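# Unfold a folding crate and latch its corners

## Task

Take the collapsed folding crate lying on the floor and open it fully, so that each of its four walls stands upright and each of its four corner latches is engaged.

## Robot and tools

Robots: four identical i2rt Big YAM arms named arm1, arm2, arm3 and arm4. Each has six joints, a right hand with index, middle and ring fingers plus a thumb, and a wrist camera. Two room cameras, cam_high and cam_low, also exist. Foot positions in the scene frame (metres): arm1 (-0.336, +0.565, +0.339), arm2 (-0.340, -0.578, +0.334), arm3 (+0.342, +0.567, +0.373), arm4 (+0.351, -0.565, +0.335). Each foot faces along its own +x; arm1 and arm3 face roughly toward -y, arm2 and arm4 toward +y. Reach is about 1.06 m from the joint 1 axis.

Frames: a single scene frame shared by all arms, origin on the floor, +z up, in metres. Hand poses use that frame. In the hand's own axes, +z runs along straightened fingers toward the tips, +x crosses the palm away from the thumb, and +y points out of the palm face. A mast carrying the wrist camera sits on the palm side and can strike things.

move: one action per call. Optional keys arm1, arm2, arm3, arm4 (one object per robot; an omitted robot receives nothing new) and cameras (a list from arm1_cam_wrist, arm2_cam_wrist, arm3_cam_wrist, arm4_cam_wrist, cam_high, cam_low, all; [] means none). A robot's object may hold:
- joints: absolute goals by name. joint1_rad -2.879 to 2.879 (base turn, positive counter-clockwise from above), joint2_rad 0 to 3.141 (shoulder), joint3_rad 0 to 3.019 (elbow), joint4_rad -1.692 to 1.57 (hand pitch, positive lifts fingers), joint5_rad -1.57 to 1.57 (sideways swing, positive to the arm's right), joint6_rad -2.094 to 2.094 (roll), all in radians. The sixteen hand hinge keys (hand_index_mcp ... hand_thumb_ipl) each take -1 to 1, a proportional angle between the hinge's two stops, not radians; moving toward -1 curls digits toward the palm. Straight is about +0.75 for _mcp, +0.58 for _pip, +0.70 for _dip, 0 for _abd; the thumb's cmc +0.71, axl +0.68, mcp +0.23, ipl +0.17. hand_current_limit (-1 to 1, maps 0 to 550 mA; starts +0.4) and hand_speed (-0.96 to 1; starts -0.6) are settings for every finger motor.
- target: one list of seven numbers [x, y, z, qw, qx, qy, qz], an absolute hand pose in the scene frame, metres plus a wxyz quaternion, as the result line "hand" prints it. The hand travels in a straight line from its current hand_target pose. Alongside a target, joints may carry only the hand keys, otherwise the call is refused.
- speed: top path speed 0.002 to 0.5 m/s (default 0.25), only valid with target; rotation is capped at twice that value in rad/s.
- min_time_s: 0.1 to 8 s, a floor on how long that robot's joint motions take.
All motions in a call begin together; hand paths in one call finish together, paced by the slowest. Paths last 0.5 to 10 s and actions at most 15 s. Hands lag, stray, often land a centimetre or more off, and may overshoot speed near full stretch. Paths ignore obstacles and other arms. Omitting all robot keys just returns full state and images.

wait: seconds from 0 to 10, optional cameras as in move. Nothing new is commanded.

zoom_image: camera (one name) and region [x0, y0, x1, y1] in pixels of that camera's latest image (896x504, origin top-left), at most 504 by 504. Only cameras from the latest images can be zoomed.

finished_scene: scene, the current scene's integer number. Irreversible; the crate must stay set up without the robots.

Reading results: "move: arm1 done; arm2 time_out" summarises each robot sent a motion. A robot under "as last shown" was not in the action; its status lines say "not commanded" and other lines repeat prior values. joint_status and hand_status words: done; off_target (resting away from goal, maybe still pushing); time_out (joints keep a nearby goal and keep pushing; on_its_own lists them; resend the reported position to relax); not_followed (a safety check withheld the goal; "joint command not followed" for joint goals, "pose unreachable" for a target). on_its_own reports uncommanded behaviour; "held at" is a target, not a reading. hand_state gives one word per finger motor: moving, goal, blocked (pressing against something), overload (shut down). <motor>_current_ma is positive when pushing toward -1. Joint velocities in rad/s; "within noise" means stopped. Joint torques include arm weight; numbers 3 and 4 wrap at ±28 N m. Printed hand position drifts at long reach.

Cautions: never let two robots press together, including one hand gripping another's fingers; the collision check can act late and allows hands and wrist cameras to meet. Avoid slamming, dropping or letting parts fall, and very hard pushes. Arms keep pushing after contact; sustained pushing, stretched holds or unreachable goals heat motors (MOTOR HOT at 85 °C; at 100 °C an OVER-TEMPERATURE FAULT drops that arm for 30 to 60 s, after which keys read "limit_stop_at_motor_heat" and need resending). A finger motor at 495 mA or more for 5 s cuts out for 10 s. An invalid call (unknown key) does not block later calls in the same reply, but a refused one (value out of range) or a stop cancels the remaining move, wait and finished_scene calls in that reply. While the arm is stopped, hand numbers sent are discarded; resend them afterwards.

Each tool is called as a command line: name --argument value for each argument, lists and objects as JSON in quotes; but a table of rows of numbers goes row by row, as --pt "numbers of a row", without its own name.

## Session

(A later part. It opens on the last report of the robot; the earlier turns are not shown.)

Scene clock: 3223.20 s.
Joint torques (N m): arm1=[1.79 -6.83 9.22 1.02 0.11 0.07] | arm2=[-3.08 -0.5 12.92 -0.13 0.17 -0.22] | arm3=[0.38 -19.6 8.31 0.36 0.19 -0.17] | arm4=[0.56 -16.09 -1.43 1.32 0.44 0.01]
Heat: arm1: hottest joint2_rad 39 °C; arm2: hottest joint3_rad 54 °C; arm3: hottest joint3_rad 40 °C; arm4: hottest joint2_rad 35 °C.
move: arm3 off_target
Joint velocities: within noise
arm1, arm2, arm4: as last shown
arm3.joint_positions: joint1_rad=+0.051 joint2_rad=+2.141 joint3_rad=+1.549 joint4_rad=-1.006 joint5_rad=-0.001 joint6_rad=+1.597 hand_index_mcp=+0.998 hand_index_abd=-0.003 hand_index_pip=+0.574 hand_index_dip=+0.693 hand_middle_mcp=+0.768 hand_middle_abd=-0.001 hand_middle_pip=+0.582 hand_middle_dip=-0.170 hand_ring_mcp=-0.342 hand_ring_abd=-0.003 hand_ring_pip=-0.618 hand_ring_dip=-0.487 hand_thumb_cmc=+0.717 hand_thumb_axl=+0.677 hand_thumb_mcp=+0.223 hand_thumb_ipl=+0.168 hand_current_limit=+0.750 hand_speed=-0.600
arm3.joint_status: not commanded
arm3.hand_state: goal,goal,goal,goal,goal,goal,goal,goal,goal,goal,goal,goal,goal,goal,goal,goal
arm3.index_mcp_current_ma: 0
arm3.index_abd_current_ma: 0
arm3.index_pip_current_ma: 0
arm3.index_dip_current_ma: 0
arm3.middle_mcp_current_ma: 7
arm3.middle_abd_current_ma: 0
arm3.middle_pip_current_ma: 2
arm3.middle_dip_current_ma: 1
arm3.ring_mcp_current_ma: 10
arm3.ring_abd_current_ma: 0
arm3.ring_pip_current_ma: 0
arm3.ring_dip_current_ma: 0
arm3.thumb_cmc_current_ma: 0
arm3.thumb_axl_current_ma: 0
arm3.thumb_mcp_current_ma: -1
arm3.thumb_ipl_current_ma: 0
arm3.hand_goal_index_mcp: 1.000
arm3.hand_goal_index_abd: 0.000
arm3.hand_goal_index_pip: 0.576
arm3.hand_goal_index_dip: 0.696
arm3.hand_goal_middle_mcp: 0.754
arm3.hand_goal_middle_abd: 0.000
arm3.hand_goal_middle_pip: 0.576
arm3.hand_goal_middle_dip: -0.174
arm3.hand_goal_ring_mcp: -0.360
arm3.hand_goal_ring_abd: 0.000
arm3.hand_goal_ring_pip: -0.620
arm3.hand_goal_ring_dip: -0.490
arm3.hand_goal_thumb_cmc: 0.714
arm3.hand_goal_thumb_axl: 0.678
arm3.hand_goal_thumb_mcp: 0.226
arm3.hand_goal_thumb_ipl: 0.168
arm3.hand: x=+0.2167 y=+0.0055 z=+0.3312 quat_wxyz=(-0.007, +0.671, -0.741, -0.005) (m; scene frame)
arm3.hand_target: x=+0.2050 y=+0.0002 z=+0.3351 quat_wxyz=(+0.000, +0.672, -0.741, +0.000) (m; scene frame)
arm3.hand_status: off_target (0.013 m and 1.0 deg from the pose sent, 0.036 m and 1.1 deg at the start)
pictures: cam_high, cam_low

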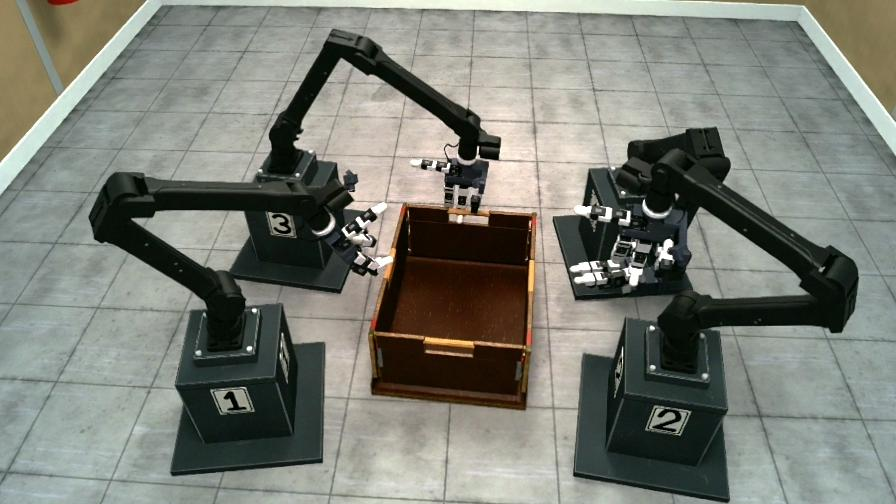

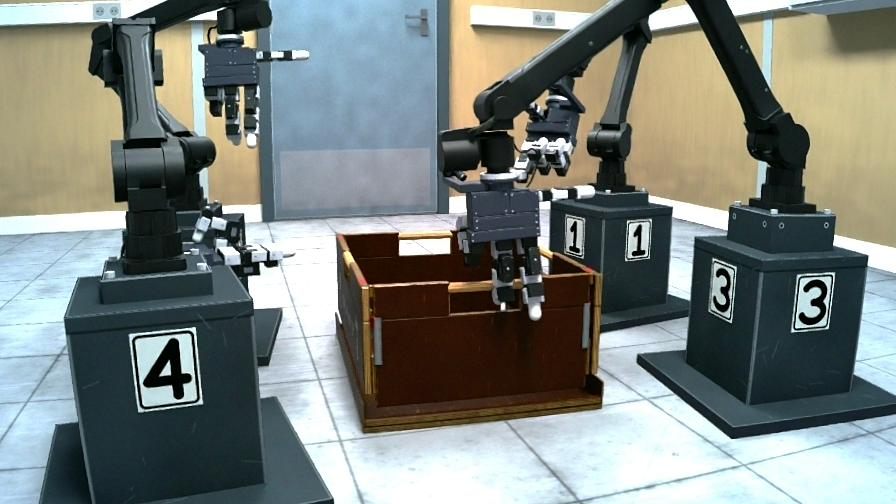

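move --arm3 '{"target": [0.17, 0.0, 0.335, 0.0, 0.6717, -0.7408, 0.0], "speed": 0.04}' --cameras '["cam_low", "cam_high"]'

zoom_image --camera "cam_high" --region '[380, 190, 560, 290]'

Scene clock: 3226.43 s.
Joint torques (N m): arm1=[1.79 -6.65 9.21 1.03 0.11 0.08] | arm2=[-3.08 -0.5 12.89 -0.12 0.17 -0.22] | arm3=[-2.08 -19.31 9.44 0.16 0.99 -0.15] | arm4=[0.56 -15.91 -1.43 1.29 0.45 0.01]
Heat: arm1: hottest joint2_rad 39 °C; arm2: hottest joint3_rad 54 °C; arm3: hottest joint3_rad 40 °C; arm4: hottest joint2_rad 35 °C.
move: arm3 off_target
Joint velocities: within noise
arm1, arm2, arm4: as last shown
arm3.joint_positions: joint1_rad=+0.026 joint2_rad=+2.143 joint3_rad=+1.549 joint4_rad=-1.006 joint5_rad=-0.020 joint6_rad=+1.538 hand_index_mcp=+0.998 hand_index_abd=-0.003 hand_index_pip=+0.574 hand_index_dip=+0.693 hand_middle_mcp=+0.814 hand_middle_abd=+0.000 hand_middle_pip=+0.595 hand_middle_dip=-0.170 hand_ring_mcp=-0.342 hand_ring_abd=-0.003 hand_ring_pip=-0.618 hand_ring_dip=-0.487 hand_thumb_cmc=+0.716 hand_thumb_axl=+0.677 hand_thumb_mcp=+0.223 hand_thumb_ipl=+0.168 hand_current_limit=+0.750 hand_speed=-0.600
arm3.joint_status: not commanded
arm3.hand_state: goal,goal,goal,goal,blocked,goal,goal,goal,goal,goal,goal,goal,goal,goal,goal,goal
arm3.index_mcp_current_ma: 0
arm3.index_abd_current_ma: 0
arm3.index_pip_current_ma: 0
arm3.index_dip_current_ma: 0
arm3.middle_mcp_current_ma: 88
arm3.middle_abd_current_ma: 0
arm3.middle_pip_current_ma: 11
arm3.middle_dip_current_ma: 1
arm3.ring_mcp_current_ma: 10
arm3.ring_abd_current_ma: 0
arm3.ring_pip_current_ma: 0
arm3.ring_dip_current_ma: 0
arm3.thumb_cmc_current_ma: 0
arm3.thumb_axl_current_ma: 0
arm3.thumb_mcp_current_ma: -1
arm3.thumb_ipl_current_ma: 0
arm3.hand_goal_index_mcp: 1.000
arm3.hand_goal_index_abd: 0.000
arm3.hand_goal_index_pip: 0.576
arm3.hand_goal_index_dip: 0.696
arm3.hand_goal_middle_mcp: 0.754
arm3.hand_goal_middle_abd: 0.000
arm3.hand_goal_middle_pip: 0.576
arm3.hand_goal_middle_dip: -0.174
arm3.hand_goal_ring_mcp: -0.360
arm3.hand_goal_ring_abd: 0.000
arm3.hand_goal_ring_pip: -0.620
arm3.hand_goal_ring_dip: -0.490
arm3.hand_goal_thumb_cmc: 0.714
arm3.hand_goal_thumb_axl: 0.678
arm3.hand_goal_thumb_mcp: 0.226
arm3.hand_goal_thumb_ipl: 0.168
arm3.hand: x=+0.2044 y=+0.0041 z=+0.3282 quat_wxyz=(-0.015, +0.684, -0.730, +0.002) (m; scene frame)
arm3.hand_target: x=+0.1707 y=+0.0014 z=+0.3353 quat_wxyz=(+0.000, +0.672, -0.741, +0.000) (m; scene frame)
arm3.hand_status: off_target (0.035 m and 2.5 deg from the pose sent, 0.047 m and 1.0 deg at the start)
pictures: cam_high, cam_low

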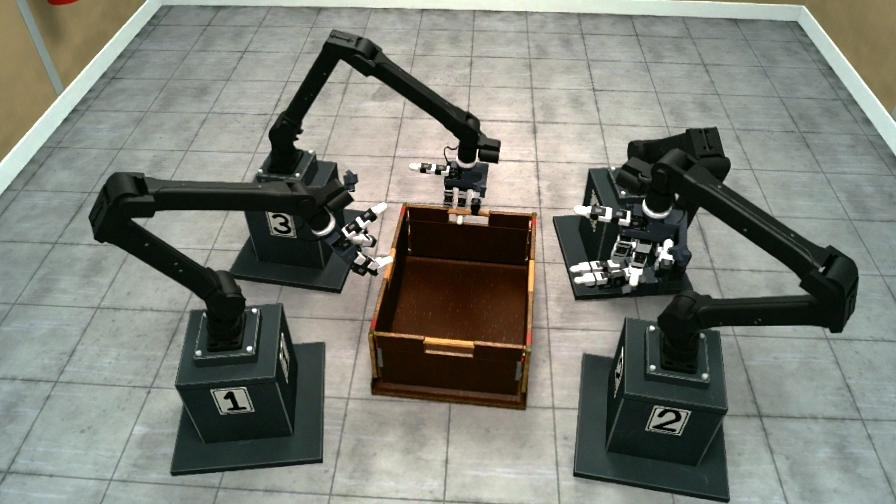

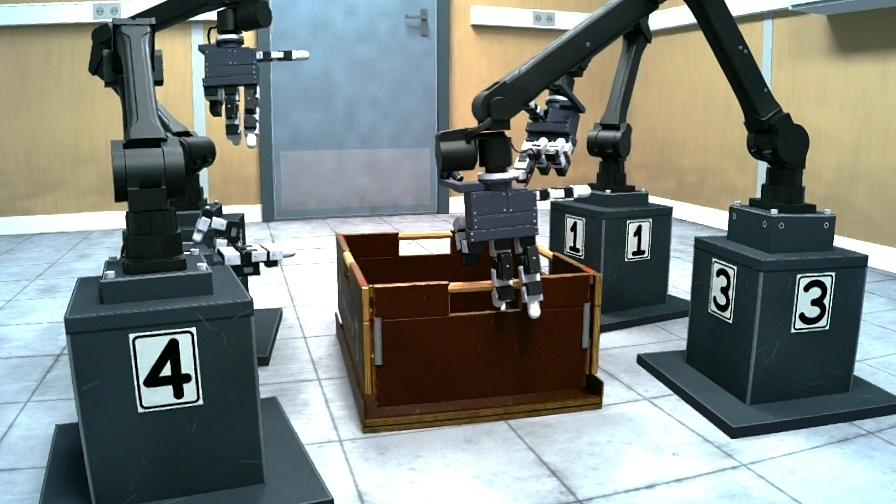

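Scaled by 2.800.

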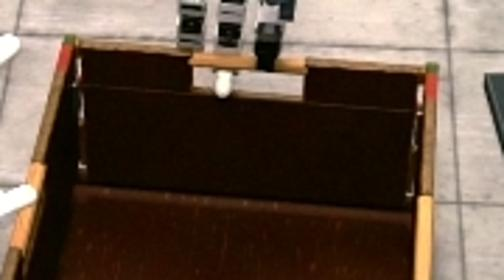

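move --arm3 '{"target": [0.14, 0.0, 0.335, 0.0, 0.6717, -0.7408, 0.0], "speed": 0.04}' --cameras '["cam_low", "cam_high"]'

zoom_image --camera "cam_high" --region '[380, 190, 560, 290]'

Scene clock: 3230.03 s.
Joint torques (N m): arm1=[1.9 -6.77 9.24 1.05 0.12 0.08] | arm2=[-3.08 -0.56 12.9 -0.13 0.17 -0.22] | arm3=[-4.19 -18.73 10.66 -0.02 1.8 -0.18] | arm4=[0.5 -16.09 -1.48 1.28 0.44 0.01]
Heat: arm1: hottest joint2_rad 38 °C; arm2: hottest joint3_rad 54 °C; arm3: hottest joint3_rad 40 °C; arm4: hottest joint2_rad 35 °C.
move: arm3 off_target
Joint velocities: within noise
arm1, arm2, arm4: as last shown
arm3.joint_positions: joint1_rad=+0.006 joint2_rad=+2.143 joint3_rad=+1.549 joint4_rad=-1.007 joint5_rad=-0.039 joint6_rad=+1.495 hand_index_mcp=+0.998 hand_index_abd=-0.003 hand_index_pip=+0.574 hand_index_dip=+0.693 hand_middle_mcp=+0.862 hand_middle_abd=-0.003 hand_middle_pip=+0.612 hand_middle_dip=-0.170 hand_ring_mcp=-0.342 hand_ring_abd=-0.003 hand_ring_pip=-0.618 hand_ring_dip=-0.487 hand_thumb_cmc=+0.716 hand_thumb_axl=+0.677 hand_thumb_mcp=+0.223 hand_thumb_ipl=+0.168 hand_current_limit=+0.750 hand_speed=-0.600
arm3.joint_status: not commanded
arm3.hand_state: goal,goal,goal,goal,blocked,goal,blocked,goal,goal,goal,goal,goal,goal,goal,goal,goal
arm3.index_mcp_current_ma: 0
arm3.index_abd_current_ma: 0
arm3.index_pip_current_ma: 0
arm3.index_dip_current_ma: 0
arm3.middle_mcp_current_ma: 245
arm3.middle_abd_current_ma: 0
arm3.middle_pip_current_ma: 33
arm3.middle_dip_current_ma: 1
arm3.ring_mcp_current_ma: 10
arm3.ring_abd_current_ma: 0
arm3.ring_pip_current_ma: 0
arm3.ring_dip_current_ma: 0
arm3.thumb_cmc_current_ma: 0
arm3.thumb_axl_current_ma: 0
arm3.thumb_mcp_current_ma: -1
arm3.thumb_ipl_current_ma: 0
arm3.hand_goal_index_mcp: 1.000
arm3.hand_goal_index_abd: 0.000
arm3.hand_goal_index_pip: 0.576
arm3.hand_goal_index_dip: 0.696
arm3.hand_goal_middle_mcp: 0.754
arm3.hand_goal_middle_abd: 0.000
arm3.hand_goal_middle_pip: 0.576
arm3.hand_goal_middle_dip: -0.174
arm3.hand_goal_ring_mcp: -0.360
arm3.hand_goal_ring_abd: 0.000
arm3.hand_goal_ring_pip: -0.620
arm3.hand_goal_ring_dip: -0.490
arm3.hand_goal_thumb_cmc: 0.714
arm3.hand_goal_thumb_axl: 0.678
arm3.hand_goal_thumb_mcp: 0.226
arm3.hand_goal_thumb_ipl: 0.168
arm3.hand: x=+0.1957 y=+0.0032 z=+0.3265 quat_wxyz=(-0.021, +0.692, -0.721, +0.010) (m; scene frame)
arm3.hand_target: x=+0.1421 y=+0.0032 z=+0.3356 quat_wxyz=(+0.000, +0.672, -0.741, -0.001) (m; scene frame)
arm3.hand_status: off_target (0.056 m and 4.2 deg from the pose sent, 0.065 m and 2.5 deg at the start)
pictures: cam_high, cam_low

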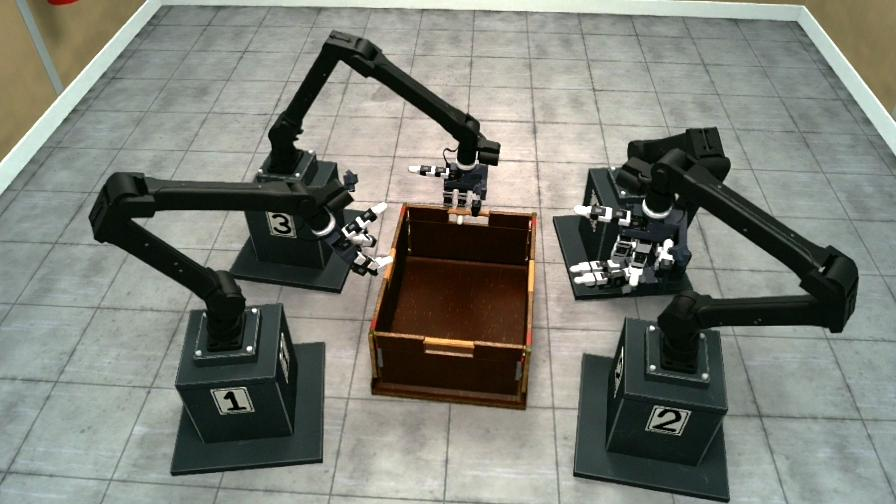

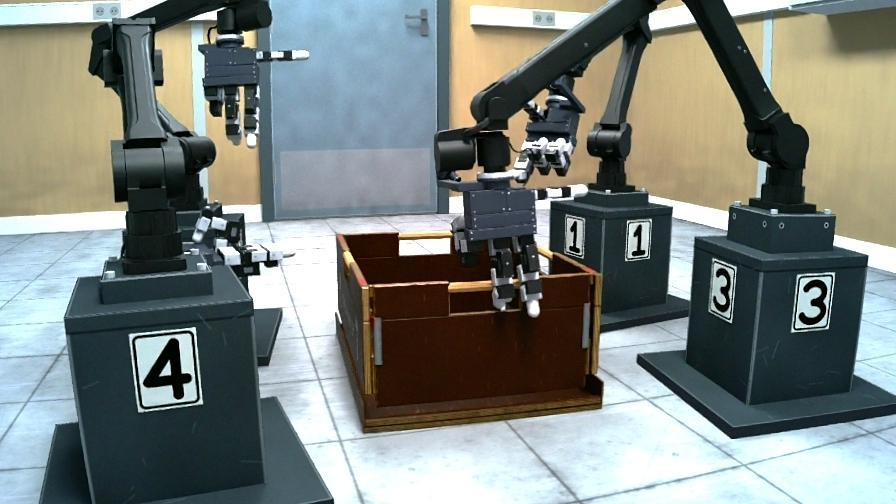

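Scaled by 2.800.

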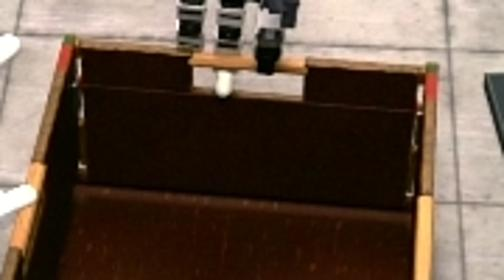

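move --arm3 '{"target": [0.30, 0.0, 0.335, 0.0, 0.6717, -0.7408, 0.0], "speed": 0.15}'

move --arm3 '{"target": [0.42, 0.05, 0.40, 0.0, 0.6717, -0.7408, 0.0], "speed": 0.2}' --cameras '["cam_low", "cam_high"]'

Scene clock: 3234.33 s.
Joint torques (N m): arm1=[1.73 -6.77 9.21 1.02 0.11 0.08] | arm2=[-3.08 -0.56 12.9 -0.12 0.17 -0.22] | arm3=[1.79 -19.9 8.34 0.38 0.13 0.16] | arm4=[0.5 -15.97 -1.44 1.28 0.45 0]
Heat: arm1: hottest joint2_rad 38 °C; arm2: hottest joint3_rad 54 °C; arm3: hottest joint3_rad 40 °C; arm4: hottest joint2_rad 35 °C.
move: arm3 done
Joint velocities: within noise
arm1, arm2, arm4: as last shown
arm3.joint_positions: joint1_rad=+0.191 joint2_rad=+2.143 joint3_rad=+1.544 joint4_rad=-1.005 joint5_rad=-0.002 joint6_rad=+1.719 hand_index_mcp=+0.998 hand_index_abd=-0.003 hand_index_pip=+0.574 hand_index_dip=+0.693 hand_middle_mcp=+0.755 hand_middle_abd=-0.003 hand_middle_pip=+0.579 hand_middle_dip=-0.170 hand_ring_mcp=-0.342 hand_ring_abd=-0.003 hand_ring_pip=-0.618 hand_ring_dip=-0.487 hand_thumb_cmc=+0.716 hand_thumb_axl=+0.677 hand_thumb_mcp=+0.223 hand_thumb_ipl=+0.168 hand_current_limit=+0.750 hand_speed=-0.600
arm3.joint_status: not commanded
arm3.hand_state: goal,goal,goal,goal,goal,goal,goal,goal,goal,goal,goal,goal,goal,goal,goal,goal
arm3.index_mcp_current_ma: 0
arm3.index_abd_current_ma: 0
arm3.index_pip_current_ma: 0
arm3.index_dip_current_ma: 0
arm3.middle_mcp_current_ma: 0
arm3.middle_abd_current_ma: 0
arm3.middle_pip_current_ma: 0
arm3.middle_dip_current_ma: 1
arm3.ring_mcp_current_ma: 10
arm3.ring_abd_current_ma: 0
arm3.ring_pip_current_ma: 0
arm3.ring_dip_current_ma: 0
arm3.thumb_cmc_current_ma: 0
arm3.thumb_axl_current_ma: 0
arm3.thumb_mcp_current_ma: -1
arm3.thumb_ipl_current_ma: 0
arm3.hand_goal_index_mcp: 1.000
arm3.hand_goal_index_abd: 0.000
arm3.hand_goal_index_pip: 0.576
arm3.hand_goal_index_dip: 0.696
arm3.hand_goal_middle_mcp: 0.754
arm3.hand_goal_middle_abd: 0.000
arm3.hand_goal_middle_pip: 0.576
arm3.hand_goal_middle_dip: -0.174
arm3.hand_goal_ring_mcp: -0.360
arm3.hand_goal_ring_abd: 0.000
arm3.hand_goal_ring_pip: -0.620
arm3.hand_goal_ring_dip: -0.490
arm3.hand_goal_thumb_cmc: 0.714
arm3.hand_goal_thumb_axl: 0.678
arm3.hand_goal_thumb_mcp: 0.226
arm3.hand_goal_thumb_ipl: 0.168
arm3.hand: x=+0.2995 y=+0.0061 z=+0.3288 quat_wxyz=(-0.008, +0.678, -0.735, -0.008) (m; scene frame)
arm3.hand_target: x=+0.3001 y=+0.0000 z=+0.3351 quat_wxyz=(+0.000, +0.672, -0.741, +0.000) (m; scene frame)
arm3.hand_status: done (0.009 m and 1.6 deg from the pose sent, 0.105 m and 4.2 deg at the start)
pictures: none

Scene clock: 3235.97 s.
Joint torques (N m): arm1=[1.79 -6.77 9.22 1.03 0.11 0.08] | arm2=[-3.08 -0.5 12.9 -0.12 0.17 -0.22] | arm3=[2.02 -19.72 7.98 -0.12 0.06 0.15] | arm4=[0.62 -15.91 -1.46 1.28 0.44 0.01]
Heat: arm1: hottest joint2_rad 38 °C; arm2: hottest joint3_rad 54 °C; arm3: hottest joint3_rad 40 °C; arm4: hottest joint2_rad 35 °C.
move: arm3 off_target
Joint velocities: within noise
arm1.joint_positions: joint1_rad=+0.418 joint2_rad=+1.074 joint3_rad=+0.692 joint4_rad=-0.736 joint5_rad=-0.040 joint6_rad=-0.092 hand_index_mcp=+0.551 hand_index_abd=-0.003 hand_index_pip=+0.575 hand_index_dip=-0.032 hand_middle_mcp=+0.492 hand_middle_abd=-0.001 hand_middle_pip=-0.877 hand_middle_dip=-0.743 hand_ring_mcp=+0.485 hand_ring_abd=+0.001 hand_ring_pip=-0.876 hand_ring_dip=-0.743 hand_thumb_cmc=-0.499 hand_thumb_axl=+0.677 hand_thumb_mcp=+0.224 hand_thumb_ipl=+0.168 hand_current_limit=+0.750 hand_speed=-0.600
arm1.joint_status: not commanded
arm1.hand_state: goal,goal,goal,goal,goal,goal,goal,goal,goal,goal,goal,goal,goal,goal,goal,goal
arm1.index_mcp_current_ma: 0
arm1.index_abd_current_ma: 0
arm1.index_pip_current_ma: 0
arm1.index_dip_current_ma: 0
arm1.middle_mcp_current_ma: 3
arm1.middle_abd_current_ma: 0
arm1.middle_pip_current_ma: 0
arm1.middle_dip_current_ma: 0
arm1.ring_mcp_current_ma: 1
arm1.ring_abd_current_ma: 0
arm1.ring_pip_current_ma: 0
arm1.ring_dip_current_ma: 0
arm1.thumb_cmc_current_ma: 0
arm1.thumb_axl_current_ma: 0
arm1.thumb_mcp_current_ma: 0
arm1.thumb_ipl_current_ma: 0
arm1.hand_goal_index_mcp: 0.548
arm1.hand_goal_index_abd: 0.000
arm1.hand_goal_index_pip: 0.576
arm1.hand_goal_index_dip: -0.030
arm1.hand_goal_middle_mcp: 0.480
arm1.hand_goal_middle_abd: 0.000
arm1.hand_goal_middle_pip: -0.880
arm1.hand_goal_middle_dip: -0.740
arm1.hand_goal_ring_mcp: 0.480
arm1.hand_goal_ring_abd: 0.000
arm1.hand_goal_ring_pip: -0.880
arm1.hand_goal_ring_dip: -0.740
arm1.hand_goal_thumb_cmc: -0.500
arm1.hand_goal_thumb_axl: 0.678
arm1.hand_goal_thumb_mcp: 0.226
arm1.hand_goal_thumb_ipl: 0.168
arm1.hand: x=-0.1004 y=+0.1915 z=+0.5083 quat_wxyz=(+0.214, +0.918, +0.326, +0.075) (m; scene frame)
arm1.hand_target: x=-0.1001 y=+0.1998 z=+0.5002 quat_wxyz=(+0.204, +0.919, +0.329, +0.073) (m; scene frame)
arm1.hand_status: not commanded
arm2, arm4: as last shown
arm3.joint_positions: joint1_rad=+0.403 joint2_rad=+2.005 joint3_rad=+1.492 joint4_rad=-1.079 joint5_rad=-0.002 joint6_rad=+1.936 hand_index_mcp=+0.998 hand_index_abd=-0.003 hand_index_pip=+0.574 hand_index_dip=+0.693 hand_middle_mcp=+0.755 hand_middle_abd=-0.003 hand_middle_pip=+0.579 hand_middle_dip=-0.170 hand_ring_mcp=-0.342 hand_ring_abd=-0.003 hand_ring_pip=-0.618 hand_ring_dip=-0.487 hand_thumb_cmc=+0.716 hand_thumb_axl=+0.677 hand_thumb_mcp=+0.223 hand_thumb_ipl=+0.168 hand_current_limit=+0.750 hand_speed=-0.600
arm3.joint_status: not commanded
arm3.hand_state: goal,goal,goal,goal,goal,goal,goal,goal,goal,goal,goal,goal,goal,goal,goal,goal
arm3.index_mcp_current_ma: 0
arm3.index_abd_current_ma: 0
arm3.index_pip_current_ma: 0
arm3.index_dip_current_ma: 0
arm3.middle_mcp_current_ma: 0
arm3.middle_abd_current_ma: 0
arm3.middle_pip_current_ma: 0
arm3.middle_dip_current_ma: 1
arm3.ring_mcp_current_ma: 10
arm3.ring_abd_current_ma: 0
arm3.ring_pip_current_ma: 0
arm3.ring_dip_current_ma: 0
arm3.thumb_cmc_current_ma: 0
arm3.thumb_axl_current_ma: 0
arm3.thumb_mcp_current_ma: -1
arm3.thumb_ipl_current_ma: 0
arm3.hand_goal_index_mcp: 1.000
arm3.hand_goal_index_abd: 0.000
arm3.hand_goal_index_pip: 0.576
arm3.hand_goal_index_dip: 0.696
arm3.hand_goal_middle_mcp: 0.754
arm3.hand_goal_middle_abd: 0.000
arm3.hand_goal_middle_pip: 0.576
arm3.hand_goal_middle_dip: -0.174
arm3.hand_goal_ring_mcp: -0.360
arm3.hand_goal_ring_abd: 0.000
arm3.hand_goal_ring_pip: -0.620
arm3.hand_goal_ring_dip: -0.490
arm3.hand_goal_thumb_cmc: 0.714
arm3.hand_goal_thumb_axl: 0.678
arm3.hand_goal_thumb_mcp: 0.226
arm3.hand_goal_thumb_ipl: 0.168
arm3.hand: x=+0.4173 y=+0.0490 z=+0.3897 quat_wxyz=(-0.003, +0.676, -0.737, -0.005) (m; scene frame)
arm3.hand_target: x=+0.4199 y=+0.0501 z=+0.3997 quat_wxyz=(+0.000, +0.672, -0.741, +0.000) (m; scene frame)
arm3.hand_status: off_target (0.011 m and 1.0 deg from the pose sent, 0.147 m and 1.6 deg at the start)
pictures: cam_high, cam_low

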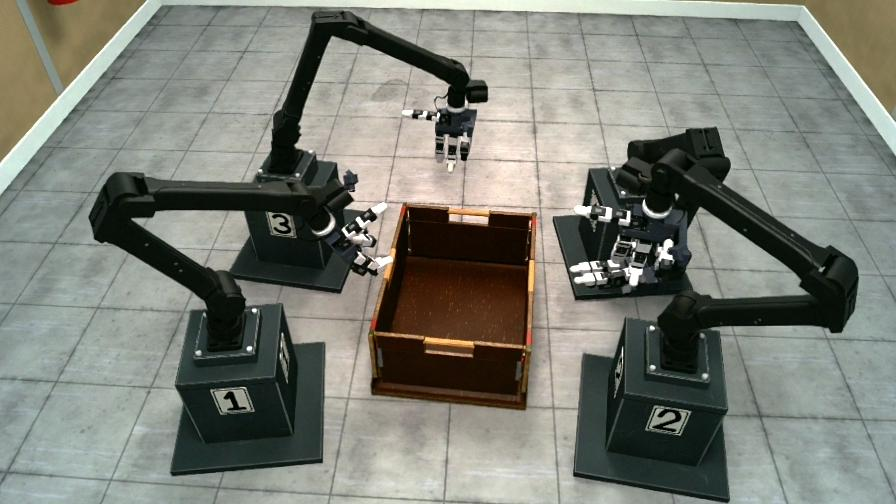

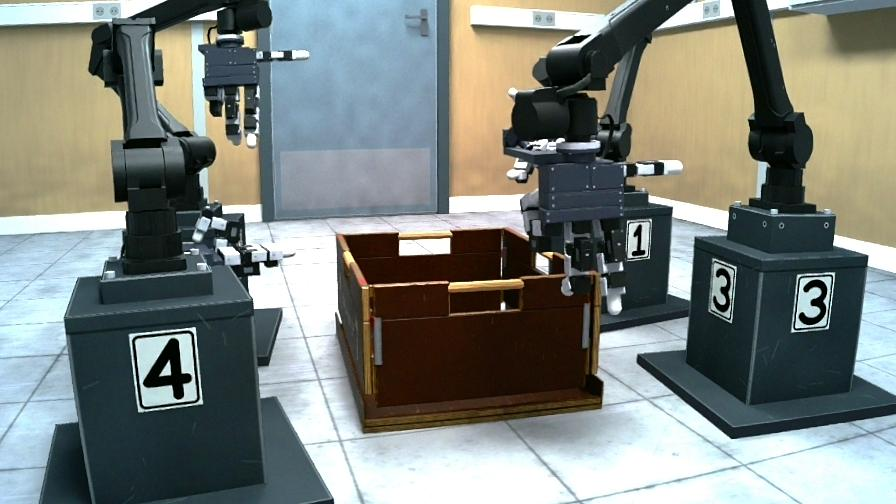

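finished_scene --scene 1

The scene is finished: the task was done.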